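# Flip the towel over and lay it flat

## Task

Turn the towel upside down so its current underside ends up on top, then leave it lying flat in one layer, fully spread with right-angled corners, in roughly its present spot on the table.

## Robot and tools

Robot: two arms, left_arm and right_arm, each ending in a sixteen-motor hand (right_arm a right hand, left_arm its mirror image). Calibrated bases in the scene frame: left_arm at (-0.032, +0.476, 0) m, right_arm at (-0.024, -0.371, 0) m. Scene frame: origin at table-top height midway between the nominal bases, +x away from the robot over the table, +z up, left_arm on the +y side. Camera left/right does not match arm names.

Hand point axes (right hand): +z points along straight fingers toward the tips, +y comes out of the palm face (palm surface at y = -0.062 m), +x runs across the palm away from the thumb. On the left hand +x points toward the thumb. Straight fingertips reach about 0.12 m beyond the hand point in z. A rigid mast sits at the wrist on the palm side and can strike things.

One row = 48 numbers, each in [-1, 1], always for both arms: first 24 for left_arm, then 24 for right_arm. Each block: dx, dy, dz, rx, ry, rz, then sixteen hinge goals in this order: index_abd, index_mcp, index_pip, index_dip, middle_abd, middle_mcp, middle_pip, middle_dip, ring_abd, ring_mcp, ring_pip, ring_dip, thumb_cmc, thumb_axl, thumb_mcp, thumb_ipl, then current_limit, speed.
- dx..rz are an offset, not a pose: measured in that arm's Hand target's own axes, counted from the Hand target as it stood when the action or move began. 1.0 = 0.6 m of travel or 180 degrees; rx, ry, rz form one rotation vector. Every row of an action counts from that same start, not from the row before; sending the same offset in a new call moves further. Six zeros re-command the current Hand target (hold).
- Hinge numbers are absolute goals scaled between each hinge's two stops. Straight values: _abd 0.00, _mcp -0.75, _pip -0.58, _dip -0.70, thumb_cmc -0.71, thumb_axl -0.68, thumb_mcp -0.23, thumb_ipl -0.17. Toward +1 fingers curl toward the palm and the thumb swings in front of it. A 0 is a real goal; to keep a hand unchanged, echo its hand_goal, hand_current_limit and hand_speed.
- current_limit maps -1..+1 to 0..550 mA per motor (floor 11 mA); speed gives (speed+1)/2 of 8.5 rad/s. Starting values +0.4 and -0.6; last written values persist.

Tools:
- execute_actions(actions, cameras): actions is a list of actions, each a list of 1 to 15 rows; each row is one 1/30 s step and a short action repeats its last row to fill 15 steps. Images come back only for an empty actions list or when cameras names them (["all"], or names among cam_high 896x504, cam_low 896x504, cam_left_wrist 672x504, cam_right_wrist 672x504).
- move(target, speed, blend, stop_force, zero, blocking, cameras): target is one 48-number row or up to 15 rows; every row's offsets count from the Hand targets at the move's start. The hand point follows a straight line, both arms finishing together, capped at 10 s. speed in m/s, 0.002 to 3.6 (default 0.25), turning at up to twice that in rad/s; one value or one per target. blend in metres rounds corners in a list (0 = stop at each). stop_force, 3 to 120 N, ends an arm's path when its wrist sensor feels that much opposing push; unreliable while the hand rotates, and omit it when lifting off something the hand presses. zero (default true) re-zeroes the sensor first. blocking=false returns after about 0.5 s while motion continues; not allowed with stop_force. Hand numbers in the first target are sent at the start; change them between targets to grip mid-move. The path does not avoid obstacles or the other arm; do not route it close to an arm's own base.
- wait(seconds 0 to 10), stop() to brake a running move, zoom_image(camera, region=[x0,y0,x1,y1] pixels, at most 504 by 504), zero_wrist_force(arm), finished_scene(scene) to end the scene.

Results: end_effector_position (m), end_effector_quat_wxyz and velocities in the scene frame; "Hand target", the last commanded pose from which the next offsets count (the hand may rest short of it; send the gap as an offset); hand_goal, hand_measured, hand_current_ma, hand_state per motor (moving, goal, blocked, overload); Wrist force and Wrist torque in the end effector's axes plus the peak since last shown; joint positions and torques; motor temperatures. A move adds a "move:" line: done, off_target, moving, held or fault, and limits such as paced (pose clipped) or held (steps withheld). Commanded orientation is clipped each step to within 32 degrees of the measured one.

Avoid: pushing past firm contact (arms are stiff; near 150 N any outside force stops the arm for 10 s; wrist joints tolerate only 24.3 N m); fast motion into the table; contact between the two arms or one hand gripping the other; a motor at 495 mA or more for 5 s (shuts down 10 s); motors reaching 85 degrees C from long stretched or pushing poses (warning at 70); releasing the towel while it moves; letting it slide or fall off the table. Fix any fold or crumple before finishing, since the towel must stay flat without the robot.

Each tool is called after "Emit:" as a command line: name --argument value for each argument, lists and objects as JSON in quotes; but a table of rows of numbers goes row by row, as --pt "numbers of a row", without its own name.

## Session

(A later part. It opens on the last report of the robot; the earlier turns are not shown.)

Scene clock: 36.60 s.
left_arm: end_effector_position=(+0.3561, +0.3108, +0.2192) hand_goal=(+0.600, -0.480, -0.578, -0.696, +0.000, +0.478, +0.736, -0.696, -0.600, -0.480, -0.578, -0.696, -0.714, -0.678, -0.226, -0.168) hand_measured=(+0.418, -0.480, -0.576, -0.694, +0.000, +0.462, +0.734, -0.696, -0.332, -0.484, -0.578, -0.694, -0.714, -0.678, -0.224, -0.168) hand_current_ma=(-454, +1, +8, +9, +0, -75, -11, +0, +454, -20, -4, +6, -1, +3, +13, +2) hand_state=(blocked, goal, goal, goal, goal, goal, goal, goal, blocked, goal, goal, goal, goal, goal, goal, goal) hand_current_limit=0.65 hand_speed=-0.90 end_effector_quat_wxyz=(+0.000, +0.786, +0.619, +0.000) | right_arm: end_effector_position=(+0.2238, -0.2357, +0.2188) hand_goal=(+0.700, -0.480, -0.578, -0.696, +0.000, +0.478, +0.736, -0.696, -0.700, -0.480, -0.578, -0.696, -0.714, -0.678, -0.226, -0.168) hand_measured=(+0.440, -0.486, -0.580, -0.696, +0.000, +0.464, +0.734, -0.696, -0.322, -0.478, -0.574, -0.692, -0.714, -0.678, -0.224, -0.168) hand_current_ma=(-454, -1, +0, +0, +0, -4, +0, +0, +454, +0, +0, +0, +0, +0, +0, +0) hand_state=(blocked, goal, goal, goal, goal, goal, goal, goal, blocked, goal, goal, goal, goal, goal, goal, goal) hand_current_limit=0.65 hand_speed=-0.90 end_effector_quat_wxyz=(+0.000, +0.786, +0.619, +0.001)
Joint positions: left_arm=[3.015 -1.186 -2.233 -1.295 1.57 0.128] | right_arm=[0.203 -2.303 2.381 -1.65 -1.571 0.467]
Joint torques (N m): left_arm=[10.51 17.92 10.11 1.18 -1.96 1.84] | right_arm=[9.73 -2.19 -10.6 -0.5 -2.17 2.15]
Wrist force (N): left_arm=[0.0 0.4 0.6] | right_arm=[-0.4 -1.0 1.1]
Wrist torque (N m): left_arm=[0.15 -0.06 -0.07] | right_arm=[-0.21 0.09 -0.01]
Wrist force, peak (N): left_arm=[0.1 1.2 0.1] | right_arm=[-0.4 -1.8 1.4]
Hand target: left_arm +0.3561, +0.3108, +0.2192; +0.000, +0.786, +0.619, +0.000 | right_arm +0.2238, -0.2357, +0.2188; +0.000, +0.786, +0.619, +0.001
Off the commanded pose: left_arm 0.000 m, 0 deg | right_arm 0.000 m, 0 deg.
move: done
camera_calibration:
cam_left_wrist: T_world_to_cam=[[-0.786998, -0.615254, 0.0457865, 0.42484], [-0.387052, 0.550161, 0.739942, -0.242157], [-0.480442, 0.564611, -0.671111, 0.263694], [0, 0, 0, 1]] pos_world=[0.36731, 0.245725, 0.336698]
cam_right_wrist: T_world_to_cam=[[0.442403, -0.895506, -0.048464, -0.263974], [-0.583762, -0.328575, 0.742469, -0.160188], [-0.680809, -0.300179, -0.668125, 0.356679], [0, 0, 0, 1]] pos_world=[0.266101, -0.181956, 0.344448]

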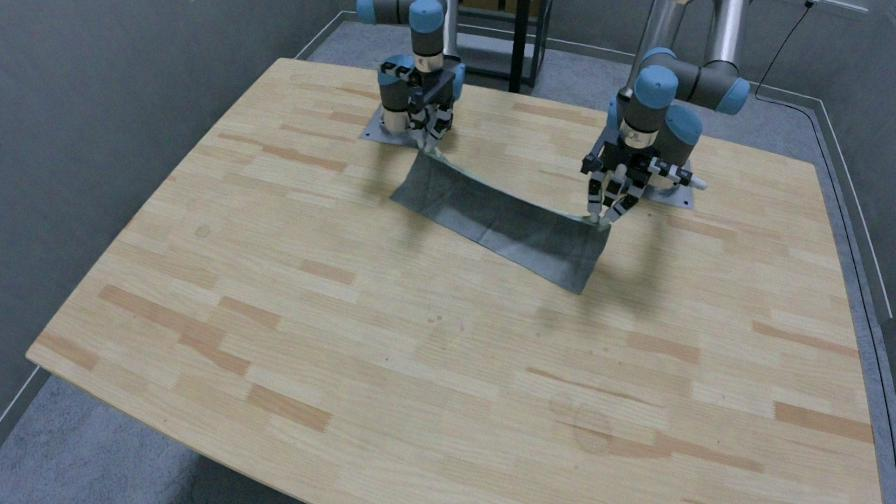

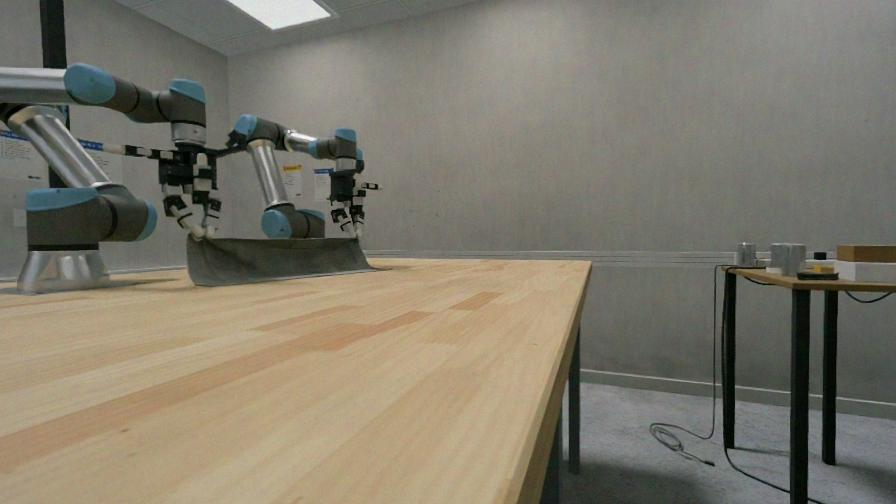

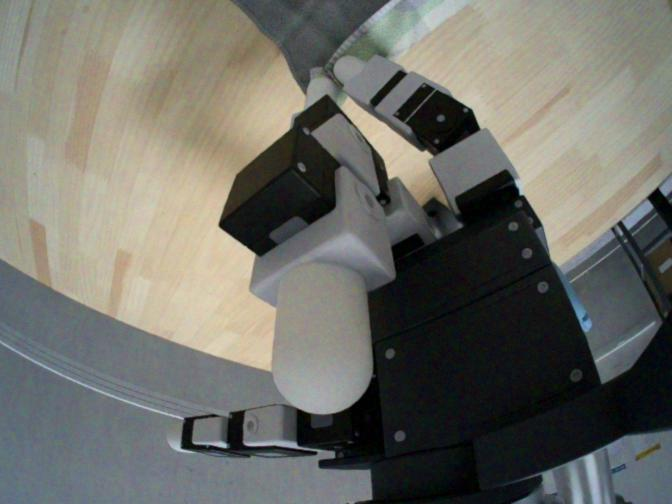

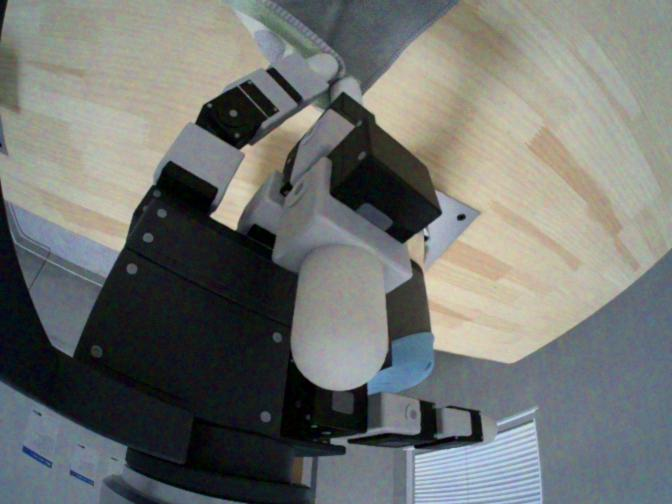

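Emit:
move --pt "0 -0.0667 0.0833 0 0 0 0.6 -0.479 -0.577 -0.696 0 0.479 0.737 -0.696 -0.6 -0.479 -0.577 -0.696 -0.714 -0.678 -0.226 -0.168 0.65 -0.9 0 -0.0667 0.0833 0 0 0 0.7 -0.479 -0.577 -0.696 0 0.479 0.737 -0.696 -0.7 -0.479 -0.577 -0.696 -0.714 -0.678 -0.226 -0.168 0.65 -0.9" --pt "0 -0.0833 0.1567 0 0 0 0.6 -0.479 -0.577 -0.696 0 0.479 0.737 -0.696 -0.6 -0.479 -0.577 -0.696 -0.714 -0.678 -0.226 -0.168 0.65 -0.9 0 -0.0833 0.1567 0 0 0 0.7 -0.479 -0.577 -0.696 0 0.479 0.737 -0.696 -0.7 -0.479 -0.577 -0.696 -0.714 -0.678 -0.226 -0.168 0.65 -0.9" --speed 0.1 --blend '[0.02, 0]' --cameras '["all"]'

Emit:
zoom_image --camera "cam_high" --region '[340, 100, 640, 340]'

Scene clock: 38.80 s.
left_arm: end_effector_position=(+0.3074, +0.3225, +0.1253) hand_goal=(+0.600, -0.480, -0.578, -0.696, +0.000, +0.478, +0.736, -0.696, -0.600, -0.480, -0.578, -0.696, -0.714, -0.678, -0.226, -0.168) hand_measured=(+0.418, -0.480, -0.576, -0.694, +0.000, +0.462, +0.734, -0.696, -0.332, -0.484, -0.578, -0.694, -0.714, -0.678, -0.224, -0.168) hand_current_ma=(-454, +1, +8, +9, +0, -75, -11, +0, +454, -20, -4, +6, -1, +3, +13, +2) hand_state=(blocked, goal, goal, goal, goal, goal, goal, goal, blocked, goal, goal, goal, goal, goal, goal, goal) hand_current_limit=0.65 hand_speed=-0.90 end_effector_quat_wxyz=(+0.000, +0.786, +0.619, -0.001) | right_arm: end_effector_position=(+0.1753, -0.2240, +0.1247) hand_goal=(+0.700, -0.480, -0.578, -0.696, +0.000, +0.478, +0.736, -0.696, -0.700, -0.480, -0.578, -0.696, -0.714, -0.678, -0.226, -0.168) hand_measured=(+0.440, -0.486, -0.580, -0.696, +0.000, +0.464, +0.734, -0.696, -0.322, -0.478, -0.574, -0.692, -0.714, -0.678, -0.224, -0.168) hand_current_ma=(-454, -1, +0, +0, +0, -4, +0, +0, +454, +0, +0, +0, +0, +0, +0, +0) hand_state=(blocked, goal, goal, goal, goal, goal, goal, goal, blocked, goal, goal, goal, goal, goal, goal, goal) hand_current_limit=0.65 hand_speed=-0.90 end_effector_quat_wxyz=(+0.000, +0.786, +0.619, +0.001)
Joint positions: left_arm=[3.039 -1.144 -2.516 -1.054 1.57 0.152] | right_arm=[0.334 -2.333 2.633 -1.872 -1.571 0.599]
Joint torques (N m): left_arm=[8.23 -8.82 6.84 4.31 -1.65 0.69] | right_arm=[9.11 15.93 -10.44 -4.59 -2.06 2.12]
Wrist force (N): left_arm=[-0.4 0.0 0.4] | right_arm=[-0.7 -1.2 0.6]
Wrist torque (N m): left_arm=[0.12 0.07 -0.09] | right_arm=[-0.19 0.09 -0.04]
Wrist force, peak (N): left_arm=[-0.2 -0.3 0.9] | right_arm=[-0.6 -1.4 1.0]
Hand target: left_arm +0.3074, +0.3225, +0.1252; +0.000, +0.786, +0.619, +0.000 | right_arm +0.1753, -0.2240, +0.1247; +0.000, +0.786, +0.619, +0.001
Off the commanded pose: left_arm 0.000 m, 0 deg | right_arm 0.000 m, 0 deg.
move: done
camera_calibration:
cam_left_wrist: T_world_to_cam=[[-0.787022, -0.61522, 0.045832, 0.397925], [-0.387004, 0.550199, 0.739939, -0.197952], [-0.480442, 0.564611, -0.671111, 0.170558], [0, 0, 0, 1]] pos_world=[0.318511, 0.257425, 0.242698]
cam_right_wrist: T_world_to_cam=[[0.442468, -0.895478, -0.0483988, -0.236621], [-0.58379, -0.328586, 0.742442, -0.114853], [-0.680743, -0.300252, -0.66816, 0.26435], [0, 0, 0, 1]] pos_world=[0.217601, -0.170256, 0.250448]

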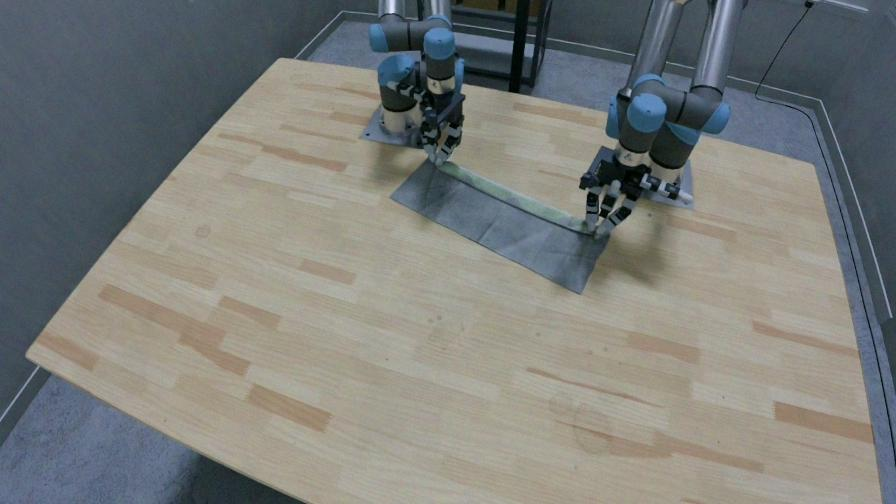

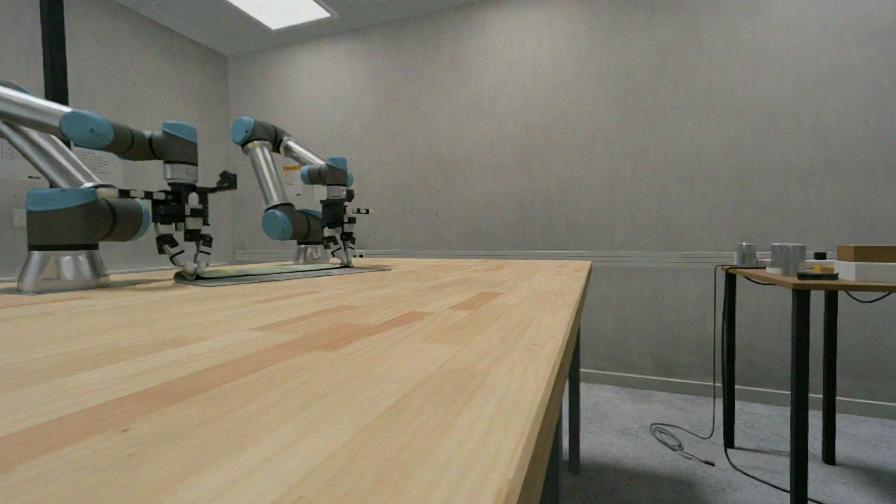

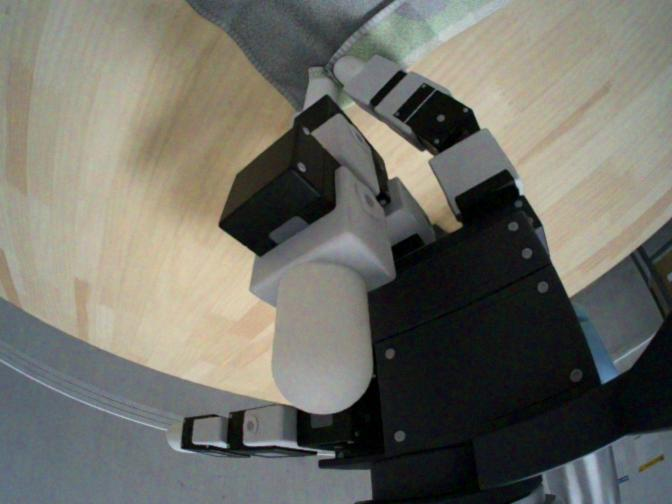

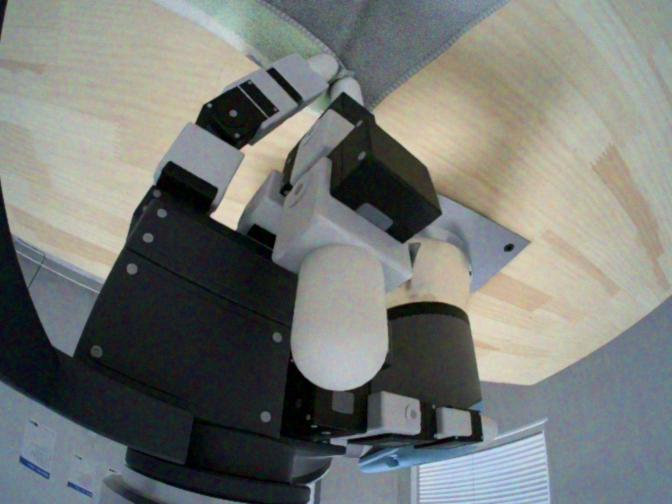

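Scaled by 1.680.

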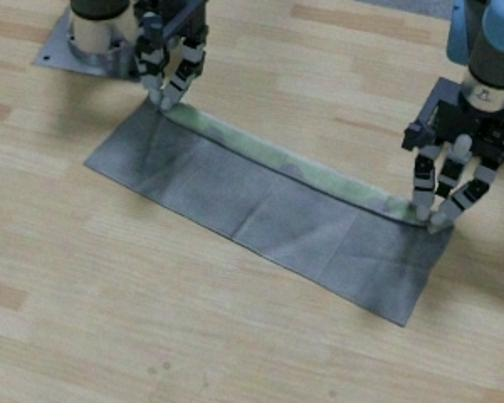

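Emit:
move --pt "0 0.05 -0.2233 0 0 0 0.6 -0.479 -0.577 -0.696 0 0.479 0.737 -0.696 -0.6 -0.479 -0.577 -0.696 -0.714 -0.678 -0.226 -0.168 0.65 -0.9 0 0.05 -0.2233 0 0 0 0.7 -0.479 -0.577 -0.696 0 0.479 0.737 -0.696 -0.7 -0.479 -0.577 -0.696 -0.714 -0.678 -0.226 -0.168 0.65 -0.9" --pt "0 0.2667 -0.45 0 0 0 0.6 -0.479 -0.577 -0.696 0 0.479 0.737 -0.696 -0.6 -0.479 -0.577 -0.696 -0.714 -0.678 -0.226 -0.168 0.65 -0.9 0 0.2667 -0.45 0 0 0 0.7 -0.479 -0.577 -0.696 0 0.479 0.737 -0.696 -0.7 -0.479 -0.577 -0.696 -0.714 -0.678 -0.226 -0.168 0.65 -0.9" --pt "0 0.2667 -0.3983 0 0 0 0.6 -0.479 -0.577 -0.696 0 0.479 0.737 -0.696 -0.6 -0.479 -0.577 -0.696 -0.714 -0.678 -0.226 -0.168 0.65 -0.9 0 0.2667 -0.365 0 0 0 0.7 -0.479 -0.577 -0.696 0 0.479 0.737 -0.696 -0.7 -0.479 -0.577 -0.696 -0.714 -0.678 -0.226 -0.168 0.65 -0.9" --speed 0.15 --blend '[0.03, 0.02, 0]'

Emit:
wait --seconds 1 --cameras '["all"]'

Emit:
zoom_image --camera "cam_high" --region '[340, 100, 640, 300]'

Emit:
zoom_image --camera "cam_low" --region '[160, 130, 460, 300]'

Scene clock: 45.30 s.
left_arm: end_effector_position=(+0.4632, +0.2850, +0.3640) hand_goal=(+0.600, -0.480, -0.578, -0.696, +0.000, +0.478, +0.736, -0.696, -0.600, -0.480, -0.578, -0.696, -0.714, -0.678, -0.226, -0.168) hand_measured=(+0.418, -0.480, -0.576, -0.694, +0.000, +0.462, +0.734, -0.696, -0.332, -0.484, -0.578, -0.694, -0.714, -0.678, -0.224, -0.168) hand_current_ma=(-454, +1, +8, +9, +0, -75, -11, +0, +454, -20, -4, +6, -1, +3, +14, +2) hand_state=(blocked, goal, goal, goal, goal, goal, goal, goal, blocked, goal, goal, goal, goal, goal, goal, goal) hand_current_limit=0.65 hand_speed=-0.90 end_effector_quat_wxyz=(+0.000, +0.786, +0.619, -0.001) | right_arm: end_effector_position=(+0.3306, -0.2616, +0.3439) hand_goal=(+0.700, -0.480, -0.578, -0.696, +0.000, +0.478, +0.736, -0.696, -0.700, -0.480, -0.578, -0.696, -0.714, -0.678, -0.226, -0.168) hand_measured=(+0.440, -0.486, -0.580, -0.696, +0.000, +0.464, +0.734, -0.696, -0.322, -0.478, -0.574, -0.692, -0.714, -0.678, -0.224, -0.168) hand_current_ma=(-454, -1, +0, +0, +0, -4, +0, +0, +454, +0, +0, +0, +0, +0, +0, +0) hand_state=(blocked, goal, goal, goal, goal, goal, goal, goal, blocked, goal, goal, goal, goal, goal, goal, goal) hand_current_limit=0.65 hand_speed=-0.90 end_effector_quat_wxyz=(+0.000, +0.786, +0.619, +0.001)
Joint positions: left_arm=[2.982 -1.428 -1.687 -1.599 1.57 0.095] | right_arm=[0.036 -2.07 1.974 -1.476 -1.571 0.3]
Joint torques (N m): left_arm=[-11.05 27.4 10.28 4.75 2.57 -2.25] | right_arm=[-4.72 -10.83 -10.96 -4.68 -1.23 -1.17]
Wrist force (N): left_arm=[-0.5 0.0 0.5] | right_arm=[0.0 -1.2 1.2]
Wrist torque (N m): left_arm=[0.07 0.00 0.02] | right_arm=[-0.25 0.04 0.20]
Wrist force, peak (N): left_arm=[-0.5 -0.6 2.0] | right_arm=[-0.7 -1.7 1.7]
Hand target: left_arm +0.4632, +0.2850, +0.3641; +0.000, +0.786, +0.619, +0.000 | right_arm +0.3306, -0.2616, +0.3439; +0.000, +0.786, +0.619, +0.001
Off the commanded pose: left_arm 0.000 m, 0 deg | right_arm 0.000 m, 0 deg.
move: done

Scene clock: 46.30 s.
left_arm: end_effector_position=(+0.4632, +0.2850, +0.3641) hand_goal=(+0.600, -0.480, -0.578, -0.696, +0.000, +0.478, +0.736, -0.696, -0.600, -0.480, -0.578, -0.696, -0.714, -0.678, -0.226, -0.168) hand_measured=(+0.418, -0.480, -0.576, -0.694, +0.000, +0.462, +0.734, -0.696, -0.332, -0.484, -0.578, -0.694, -0.714, -0.678, -0.224, -0.168) hand_current_ma=(-454, +1, +8, +9, +0, -75, -11, +0, +454, -20, -4, +6, -1, +3, +14, +2) hand_state=(blocked, goal, goal, goal, goal, goal, goal, goal, blocked, goal, goal, goal, goal, goal, goal, goal) hand_current_limit=0.65 hand_speed=-0.90 end_effector_quat_wxyz=(+0.000, +0.786, +0.619, +0.000) | right_arm: end_effector_position=(+0.3306, -0.2616, +0.3439) hand_goal=(+0.700, -0.480, -0.578, -0.696, +0.000, +0.478, +0.736, -0.696, -0.700, -0.480, -0.578, -0.696, -0.714, -0.678, -0.226, -0.168) hand_measured=(+0.440, -0.486, -0.580, -0.696, +0.000, +0.464, +0.734, -0.696, -0.322, -0.478, -0.574, -0.692, -0.714, -0.678, -0.224, -0.168) hand_current_ma=(-454, -1, +0, +0, +0, -4, +0, +0, +454, +0, +0, +0, +0, +0, +0, +0) hand_state=(blocked, goal, goal, goal, goal, goal, goal, goal, blocked, goal, goal, goal, goal, goal, goal, goal) hand_current_limit=0.65 hand_speed=-0.90 end_effector_quat_wxyz=(+0.000, +0.786, +0.619, +0.001)
Joint positions: left_arm=[2.982 -1.427 -1.687 -1.599 1.57 0.095] | right_arm=[0.036 -2.07 1.974 -1.476 -1.571 0.3]
Joint torques (N m): left_arm=[-11.85 27.3 12.47 4.77 2.74 -2.16] | right_arm=[7.68 -10.37 -10.66 -4.78 -1.64 1.66]
Wrist force (N): left_arm=[-0.5 0.2 0.3] | right_arm=[0.0 -1.0 0.8]
Wrist torque (N m): left_arm=[0.10 0.00 0.02] | right_arm=[-0.21 0.06 0.20]
Wrist force, peak (N): left_arm=[-0.6 0.1 0.8] | right_arm=[-0.2 -1.1 1.3]
Hand target: left_arm +0.4632, +0.2850, +0.3641; +0.000, +0.786, +0.619, +0.000 | right_arm +0.3306, -0.2616, +0.3439; +0.000, +0.786, +0.619, +0.001
Off the commanded pose: left_arm 0.000 m, 0 deg | right_arm 0.000 m, 0 deg.
wait: 1.00 s; at rest by 0.17 s
camera_calibration:
cam_left_wrist: T_world_to_cam=[[-0.787022, -0.61522, 0.045832, 0.486527], [-0.387004, 0.550199, 0.739939, -0.293722], [-0.480442, 0.564611, -0.671111, 0.426845], [0, 0, 0, 1]] pos_world=[0.474311, 0.219925, 0.481498]
cam_right_wrist: T_world_to_cam=[[0.442468, -0.895478, -0.0483988, -0.328312], [-0.58379, -0.328586, 0.742442, -0.199182], [-0.680743, -0.300252, -0.66816, 0.505204], [0, 0, 0, 1]] pos_world=[0.372901, -0.207756, 0.469548]

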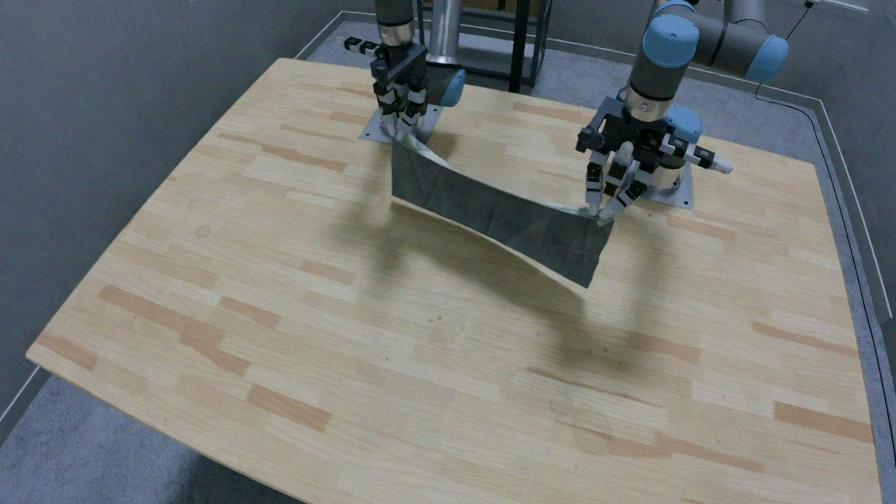

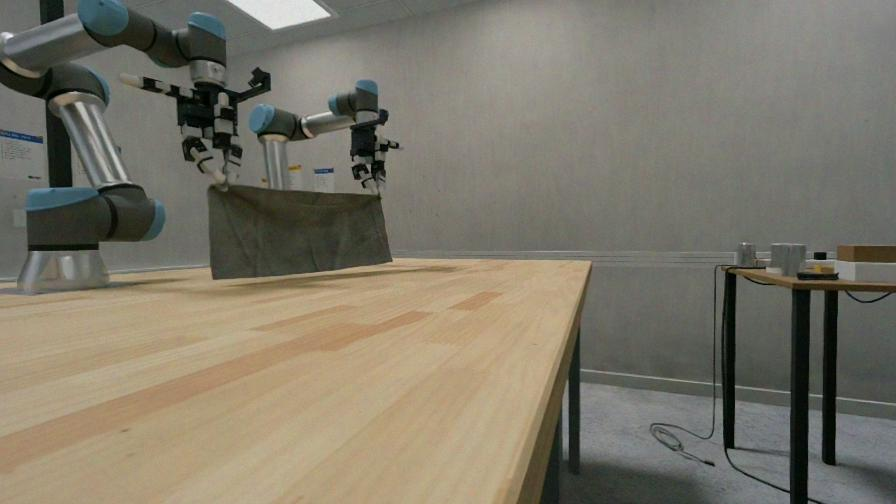

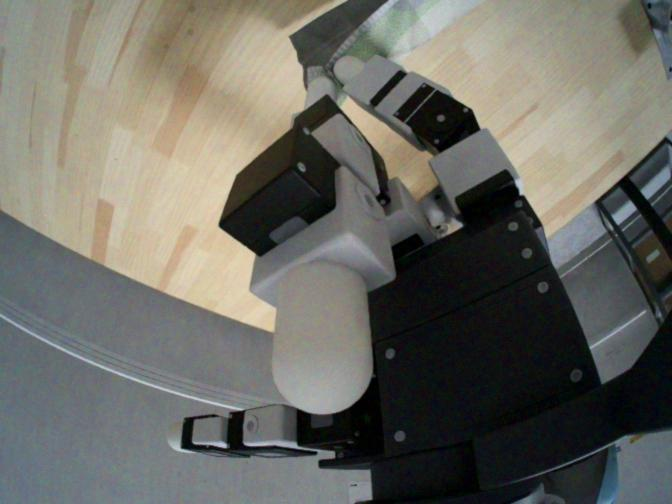

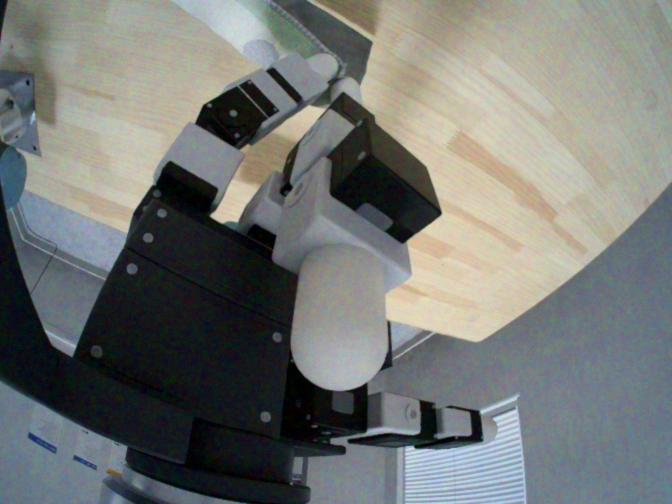

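Scaled by 1.680.

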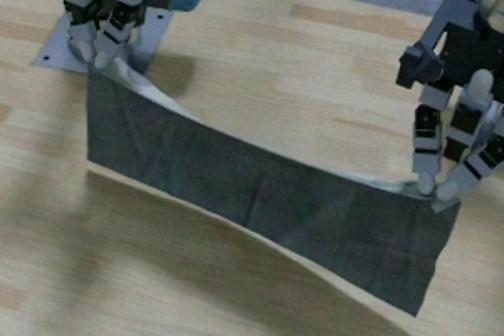

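Scaled by 1.680.

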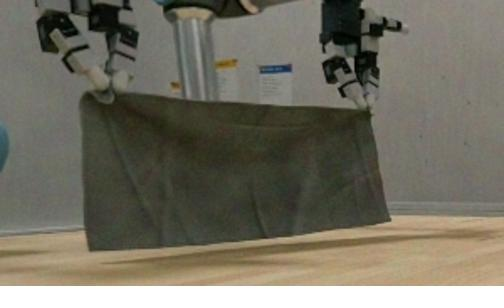

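Emit:
move --pt "0 0.3 0 0 0 0 0.6 -0.479 -0.577 -0.696 0 0.479 0.737 -0.696 -0.6 -0.479 -0.577 -0.696 -0.714 -0.678 -0.226 -0.168 0.65 -0.9 0 0.3 0 0 0 0 0.7 -0.479 -0.577 -0.696 0 0.479 0.737 -0.696 -0.7 -0.479 -0.577 -0.696 -0.714 -0.678 -0.226 -0.168 0.65 -0.9" --pt "0 0.3417 0.02 0 0 0 0.6 -0.479 -0.577 -0.696 0 0.479 0.737 -0.696 -0.6 -0.479 -0.577 -0.696 -0.714 -0.678 -0.226 -0.168 0.65 -0.9 0 0.3417 0.02 0 0 0 0.7 -0.479 -0.577 -0.696 0 0.479 0.737 -0.696 -0.7 -0.479 -0.577 -0.696 -0.714 -0.678 -0.226 -0.168 0.65 -0.9" --pt "0 0.3 0.058 0 0 0 0.6 -0.479 -0.577 -0.696 0 0.479 0.737 -0.696 -0.6 -0.479 -0.577 -0.696 -0.714 -0.678 -0.226 -0.168 0.65 -0.9 0 0.3 0.058 0 0 0 0.7 -0.479 -0.577 -0.696 0 0.479 0.737 -0.696 -0.7 -0.479 -0.577 -0.696 -0.714 -0.678 -0.226 -0.168 0.65 -0.9" --pt "0 0.2167 0.133 0 0 0 0.6 -0.479 -0.577 -0.696 0 0.479 0.737 -0.696 -0.6 -0.479 -0.577 -0.696 -0.714 -0.678 -0.226 -0.168 0.65 -0.9 0 0.2167 0.133 0 0 0 0.7 -0.479 -0.577 -0.696 0 0.479 0.737 -0.696 -0.7 -0.479 -0.577 -0.696 -0.714 -0.678 -0.226 -0.168 0.65 -0.9" --pt "0 0.0333 0.15 0 0 0 0.6 -0.479 -0.577 -0.696 0 0.479 0.737 -0.696 -0.6 -0.479 -0.577 -0.696 -0.714 -0.678 -0.226 -0.168 0.65 -0.9 0 0.0333 0.15 0 0 0 0.7 -0.479 -0.577 -0.696 0 0.479 0.737 -0.696 -0.7 -0.479 -0.577 -0.696 -0.714 -0.678 -0.226 -0.168 0.65 -0.9" --speed 0.8 --blend '[0.013, 0.013, 0.015, 0.02, 0]' --cameras '["all"]'

Emit:
zoom_image --camera "cam_high" --region '[340, 100, 640, 340]'

Scene clock: 49.00 s.
left_arm: end_effector_position=(+0.4825, +0.2803, +0.2740) hand_goal=(+0.600, -0.480, -0.578, -0.696, +0.000, +0.478, +0.736, -0.696, -0.600, -0.480, -0.578, -0.696, -0.714, -0.678, -0.226, -0.168) hand_measured=(+0.418, -0.480, -0.576, -0.694, +0.000, +0.462, +0.734, -0.696, -0.332, -0.484, -0.580, -0.694, -0.714, -0.678, -0.224, -0.168) hand_current_ma=(-454, +1, +8, +9, +0, -74, -11, +0, +454, -17, -5, +6, +0, +3, +14, +2) hand_state=(blocked, goal, goal, goal, goal, goal, goal, goal, blocked, goal, goal, goal, goal, goal, goal, goal) hand_current_limit=0.65 hand_speed=-0.90 end_effector_quat_wxyz=(+0.000, +0.786, +0.619, -0.001) | right_arm: end_effector_position=(+0.3502, -0.2662, +0.2539) hand_goal=(+0.700, -0.480, -0.578, -0.696, +0.000, +0.478, +0.736, -0.696, -0.700, -0.480, -0.578, -0.696, -0.714, -0.678, -0.226, -0.168) hand_measured=(+0.440, -0.486, -0.580, -0.696, +0.000, +0.464, +0.734, -0.696, -0.322, -0.478, -0.574, -0.692, -0.714, -0.678, -0.224, -0.168) hand_current_ma=(-454, -1, +0, +0, +0, -4, +0, +0, +454, +0, +0, +0, +0, +0, +0, +0) hand_state=(blocked, goal, goal, goal, goal, goal, goal, goal, blocked, goal, goal, goal, goal, goal, goal, goal) hand_current_limit=0.65 hand_speed=-0.90 end_effector_quat_wxyz=(+0.000, +0.786, +0.619, +0.001)
Joint positions: left_arm=[2.978 -1.496 -1.857 -1.36 1.57 0.091] | right_arm=[0.016 -2.018 2.178 -1.732 -1.571 0.281]
Joint torques (N m): left_arm=[11.16 28.05 9.85 4.4 -2.01 1.91] | right_arm=[8.51 -12.31 -10.43 -0.64 -2.21 2.22]
Wrist force (N): left_arm=[-0.1 0.3 0.4] | right_arm=[-0.3 -1.0 0.7]
Wrist torque (N m): left_arm=[0.12 -0.05 -0.11] | right_arm=[-0.19 0.09 0.01]
Wrist force, peak (N): left_arm=[-0.7 2.4 0.7] | right_arm=[0.0 -3.4 1.2]
Hand target: left_arm +0.4825, +0.2803, +0.2740; +0.000, +0.786, +0.619, +0.000 | right_arm +0.3501, -0.2662, +0.2539; +0.000, +0.786, +0.619, +0.001
Off the commanded pose: left_arm 0.000 m, 0 deg | right_arm 0.000 m, 0 deg.
move: done
camera_calibration:
cam_left_wrist: T_world_to_cam=[[-0.787021, -0.615222, 0.0458291, 0.50303], [-0.387007, 0.550196, 0.739939, -0.217032], [-0.480442, 0.564611, -0.671111, 0.378419], [0, 0, 0, 1]] pos_world=[0.493711, 0.215225, 0.391498]
cam_right_wrist: T_world_to_cam=[[0.442464, -0.895479, -0.0484036, -0.345546], [-0.58374, -0.328565, 0.742491, -0.122498], [-0.680789, -0.300271, -0.668105, 0.456994], [0, 0, 0, 1]] pos_world=[0.392501, -0.212456, 0.379548]

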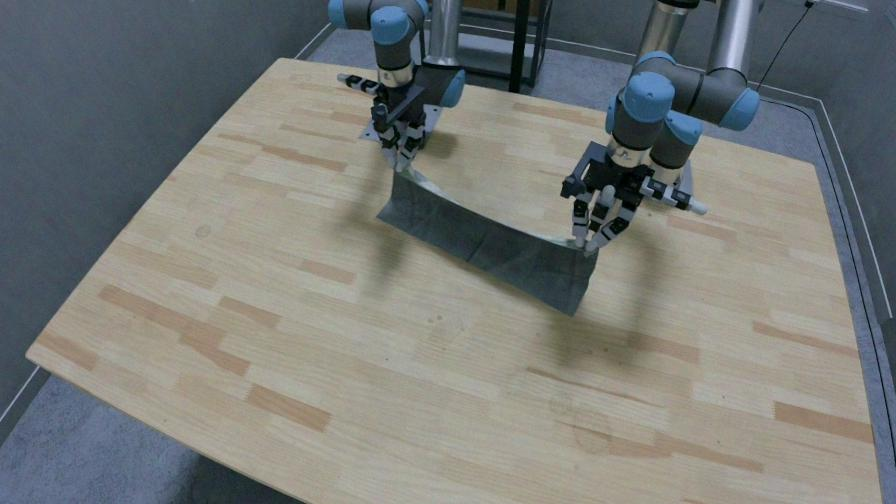

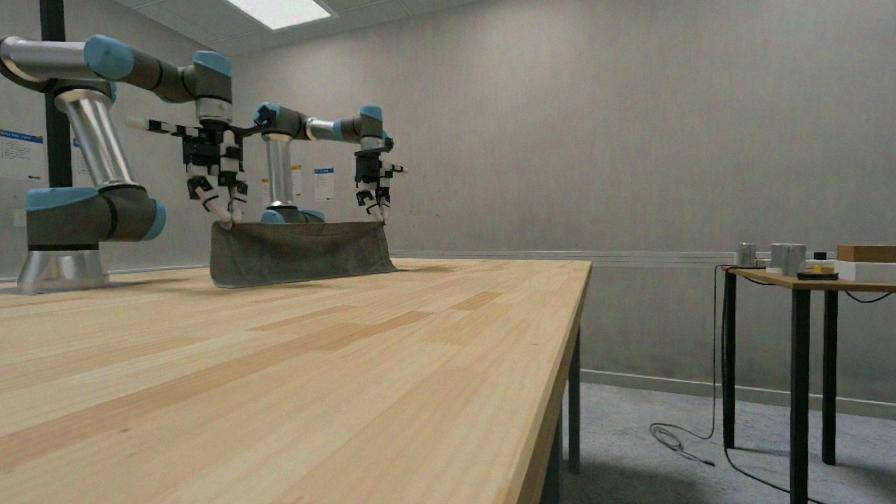

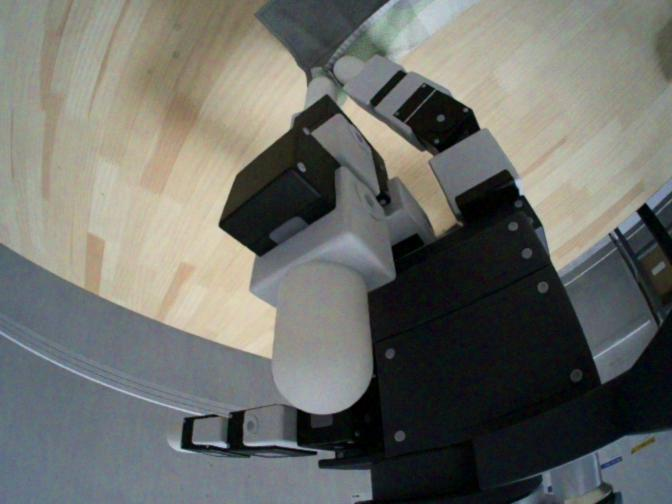

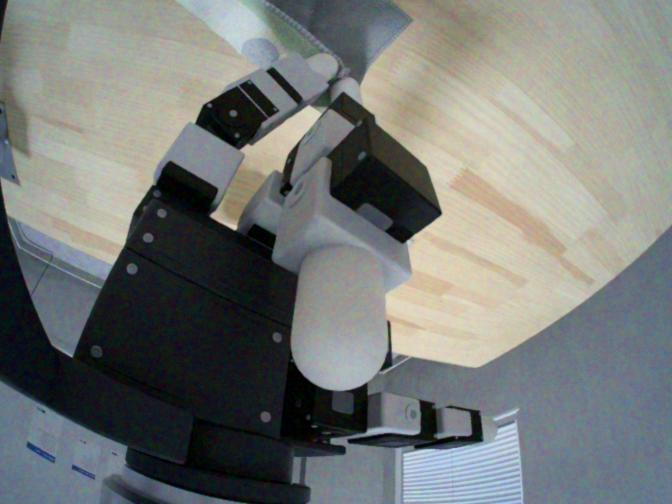

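Scaled by 1.680.

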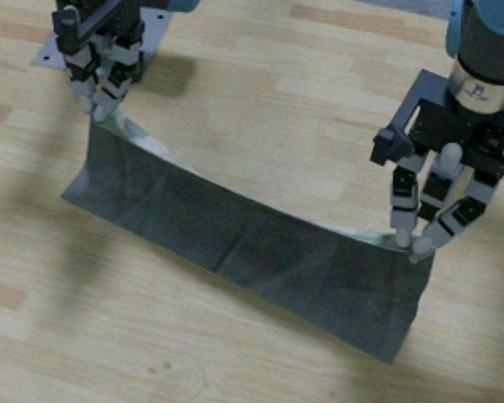

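Emit:
move --pt "0 -0.275 0.25 0 0 0 0.6 -0.479 -0.577 -0.696 0 0.479 0.737 -0.696 -0.6 -0.479 -0.577 -0.696 -0.714 -0.678 -0.226 -0.168 0.65 -0.9 0 -0.275 0.2167 0 0 0 0.7 -0.479 -0.577 -0.696 0 0.479 0.737 -0.696 -0.7 -0.479 -0.577 -0.696 -0.714 -0.678 -0.226 -0.168 0.65 -0.9" --pt "0 -0.295 0.252 0 0 0 0.6 -0.479 -0.577 -0.696 0 0.479 0.737 -0.696 -0.6 -0.479 -0.577 -0.696 -0.714 -0.678 -0.226 -0.168 0.65 -0.9 0 -0.295 0.2187 0 0 0 0.7 -0.479 -0.577 -0.696 0 0.479 0.737 -0.696 -0.7 -0.479 -0.577 -0.696 -0.714 -0.678 -0.226 -0.168 0.65 -0.9" --speed '[0.12, 0.05]' --blend '[0.005, 0]' --cameras '["all"]'

Emit:
zoom_image --camera "cam_high" --region '[340, 100, 640, 340]'

Emit:
zoom_image --camera "cam_low" --region '[140, 180, 440, 320]'

Scene clock: 52.43 s.
left_arm: end_effector_position=(+0.3103, +0.3218, +0.1230) hand_goal=(+0.600, -0.480, -0.578, -0.696, +0.000, +0.478, +0.736, -0.696, -0.600, -0.480, -0.578, -0.696, -0.714, -0.678, -0.226, -0.168) hand_measured=(+0.418, -0.480, -0.576, -0.694, +0.000, +0.462, +0.734, -0.696, -0.332, -0.484, -0.580, -0.694, -0.714, -0.678, -0.224, -0.168) hand_current_ma=(-454, +4, +8, +9, +0, -74, -11, +0, +454, -17, -5, +6, +0, +3, +14, +2) hand_state=(blocked, goal, goal, goal, goal, goal, goal, goal, blocked, goal, goal, goal, goal, goal, goal, goal) hand_current_limit=0.65 hand_speed=-0.90 end_effector_quat_wxyz=(+0.000, +0.786, +0.619, +0.000) | right_arm: end_effector_position=(+0.1783, -0.2247, +0.1225) hand_goal=(+0.700, -0.480, -0.578, -0.696, +0.000, +0.478, +0.736, -0.696, -0.700, -0.480, -0.578, -0.696, -0.714, -0.678, -0.226, -0.168) hand_measured=(+0.440, -0.486, -0.580, -0.696, +0.000, +0.464, +0.734, -0.696, -0.322, -0.478, -0.574, -0.692, -0.714, -0.678, -0.224, -0.168) hand_current_ma=(-454, -1, +0, +0, +0, -4, +0, +0, +454, +0, +0, +0, +0, +0, +0, +0) hand_state=(blocked, goal, goal, goal, goal, goal, goal, goal, blocked, goal, goal, goal, goal, goal, goal, goal) hand_current_limit=0.65 hand_speed=-0.90 end_effector_quat_wxyz=(+0.000, +0.786, +0.619, +0.001)
Joint positions: left_arm=[3.037 -1.16 -2.515 -1.039 1.57 0.15] | right_arm=[0.325 -2.323 2.637 -1.885 -1.571 0.589]
Joint torques (N m): left_arm=[10.28 11.57 7.02 0.64 -2.37 2.27] | right_arm=[8.93 -1.17 -9.12 -0.35 -2.1 2.05]
Wrist force (N): left_arm=[-0.6 0.1 0.4] | right_arm=[-0.6 -1.0 0.6]
Wrist torque (N m): left_arm=[0.09 0.06 -0.12] | right_arm=[-0.21 0.08 -0.03]
Wrist force, peak (N): left_arm=[-0.2 1.1 0.1] | right_arm=[-0.9 -1.1 1.0]
Hand target: left_arm +0.3103, +0.3218, +0.1230; +0.000, +0.786, +0.619, +0.000 | right_arm +0.1782, -0.2247, +0.1225; +0.000, +0.786, +0.619, +0.001
Off the commanded pose: left_arm 0.000 m, 0 deg | right_arm 0.000 m, 0 deg.
move: done
camera_calibration:
cam_left_wrist: T_world_to_cam=[[-0.787022, -0.61522, 0.045832, 0.399956], [-0.387004, 0.550199, 0.739939, -0.194778], [-0.480442, 0.564611, -0.671111, 0.170918], [0, 0, 0, 1]] pos_world=[0.321511, 0.256725, 0.240498]
cam_right_wrist: T_world_to_cam=[[0.442464, -0.895479, -0.0484036, -0.238685], [-0.58374, -0.328565, 0.742491, -0.111644], [-0.680789, -0.300271, -0.668105, 0.264638], [0, 0, 0, 1]] pos_world=[0.220601, -0.170956, 0.248148]

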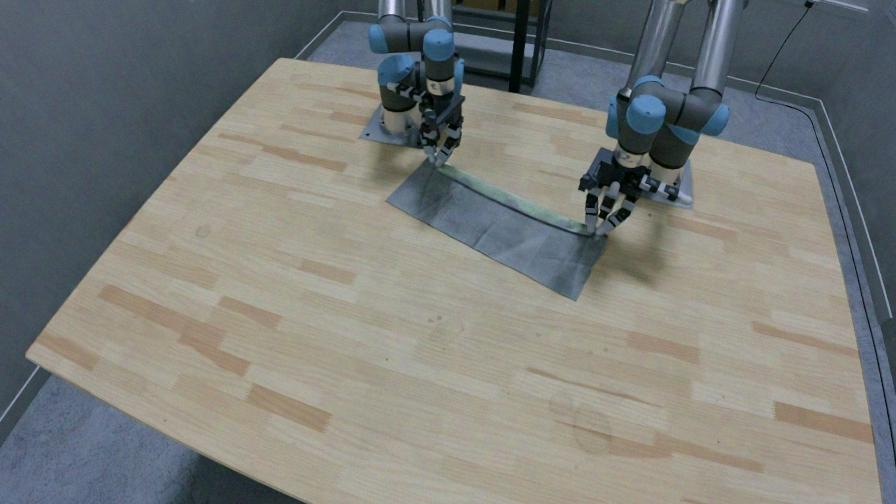

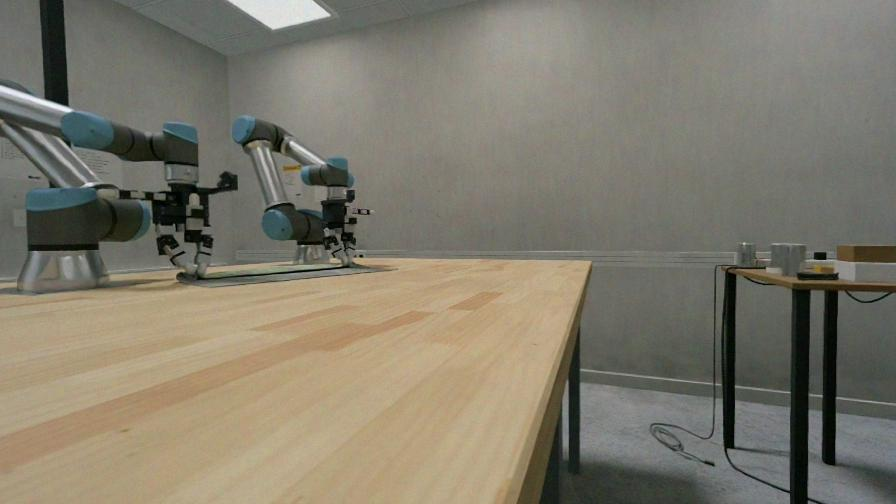

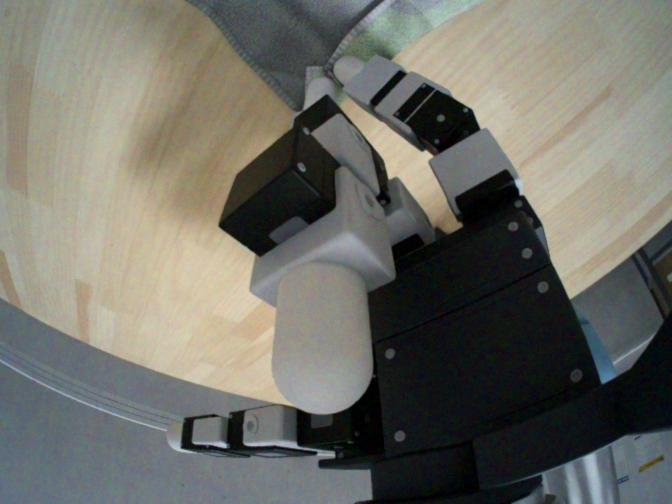

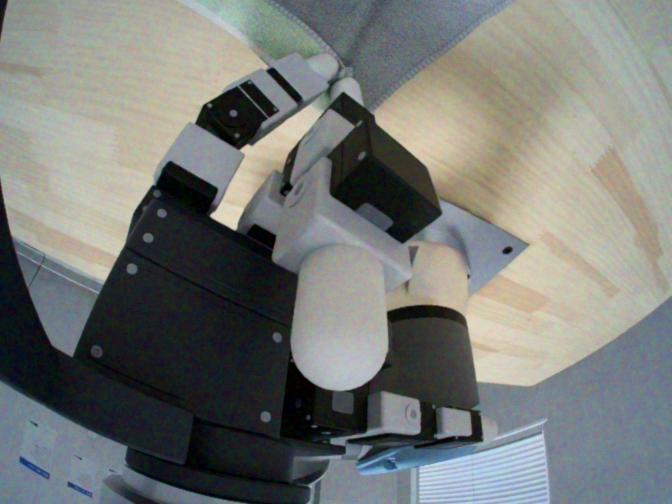

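Scaled by 1.680.

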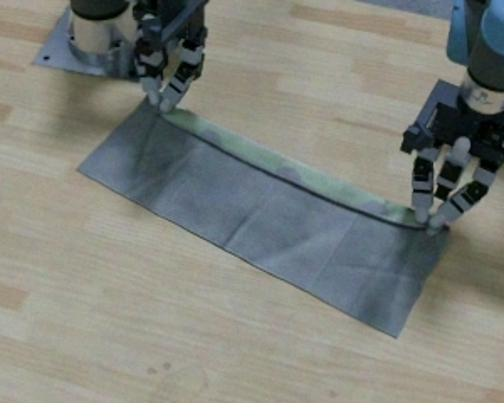

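Scaled by 1.680.

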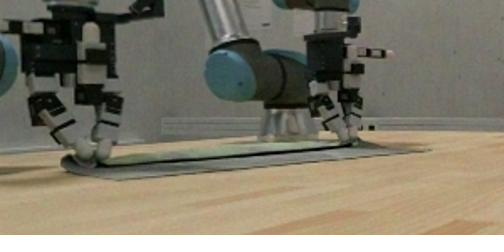

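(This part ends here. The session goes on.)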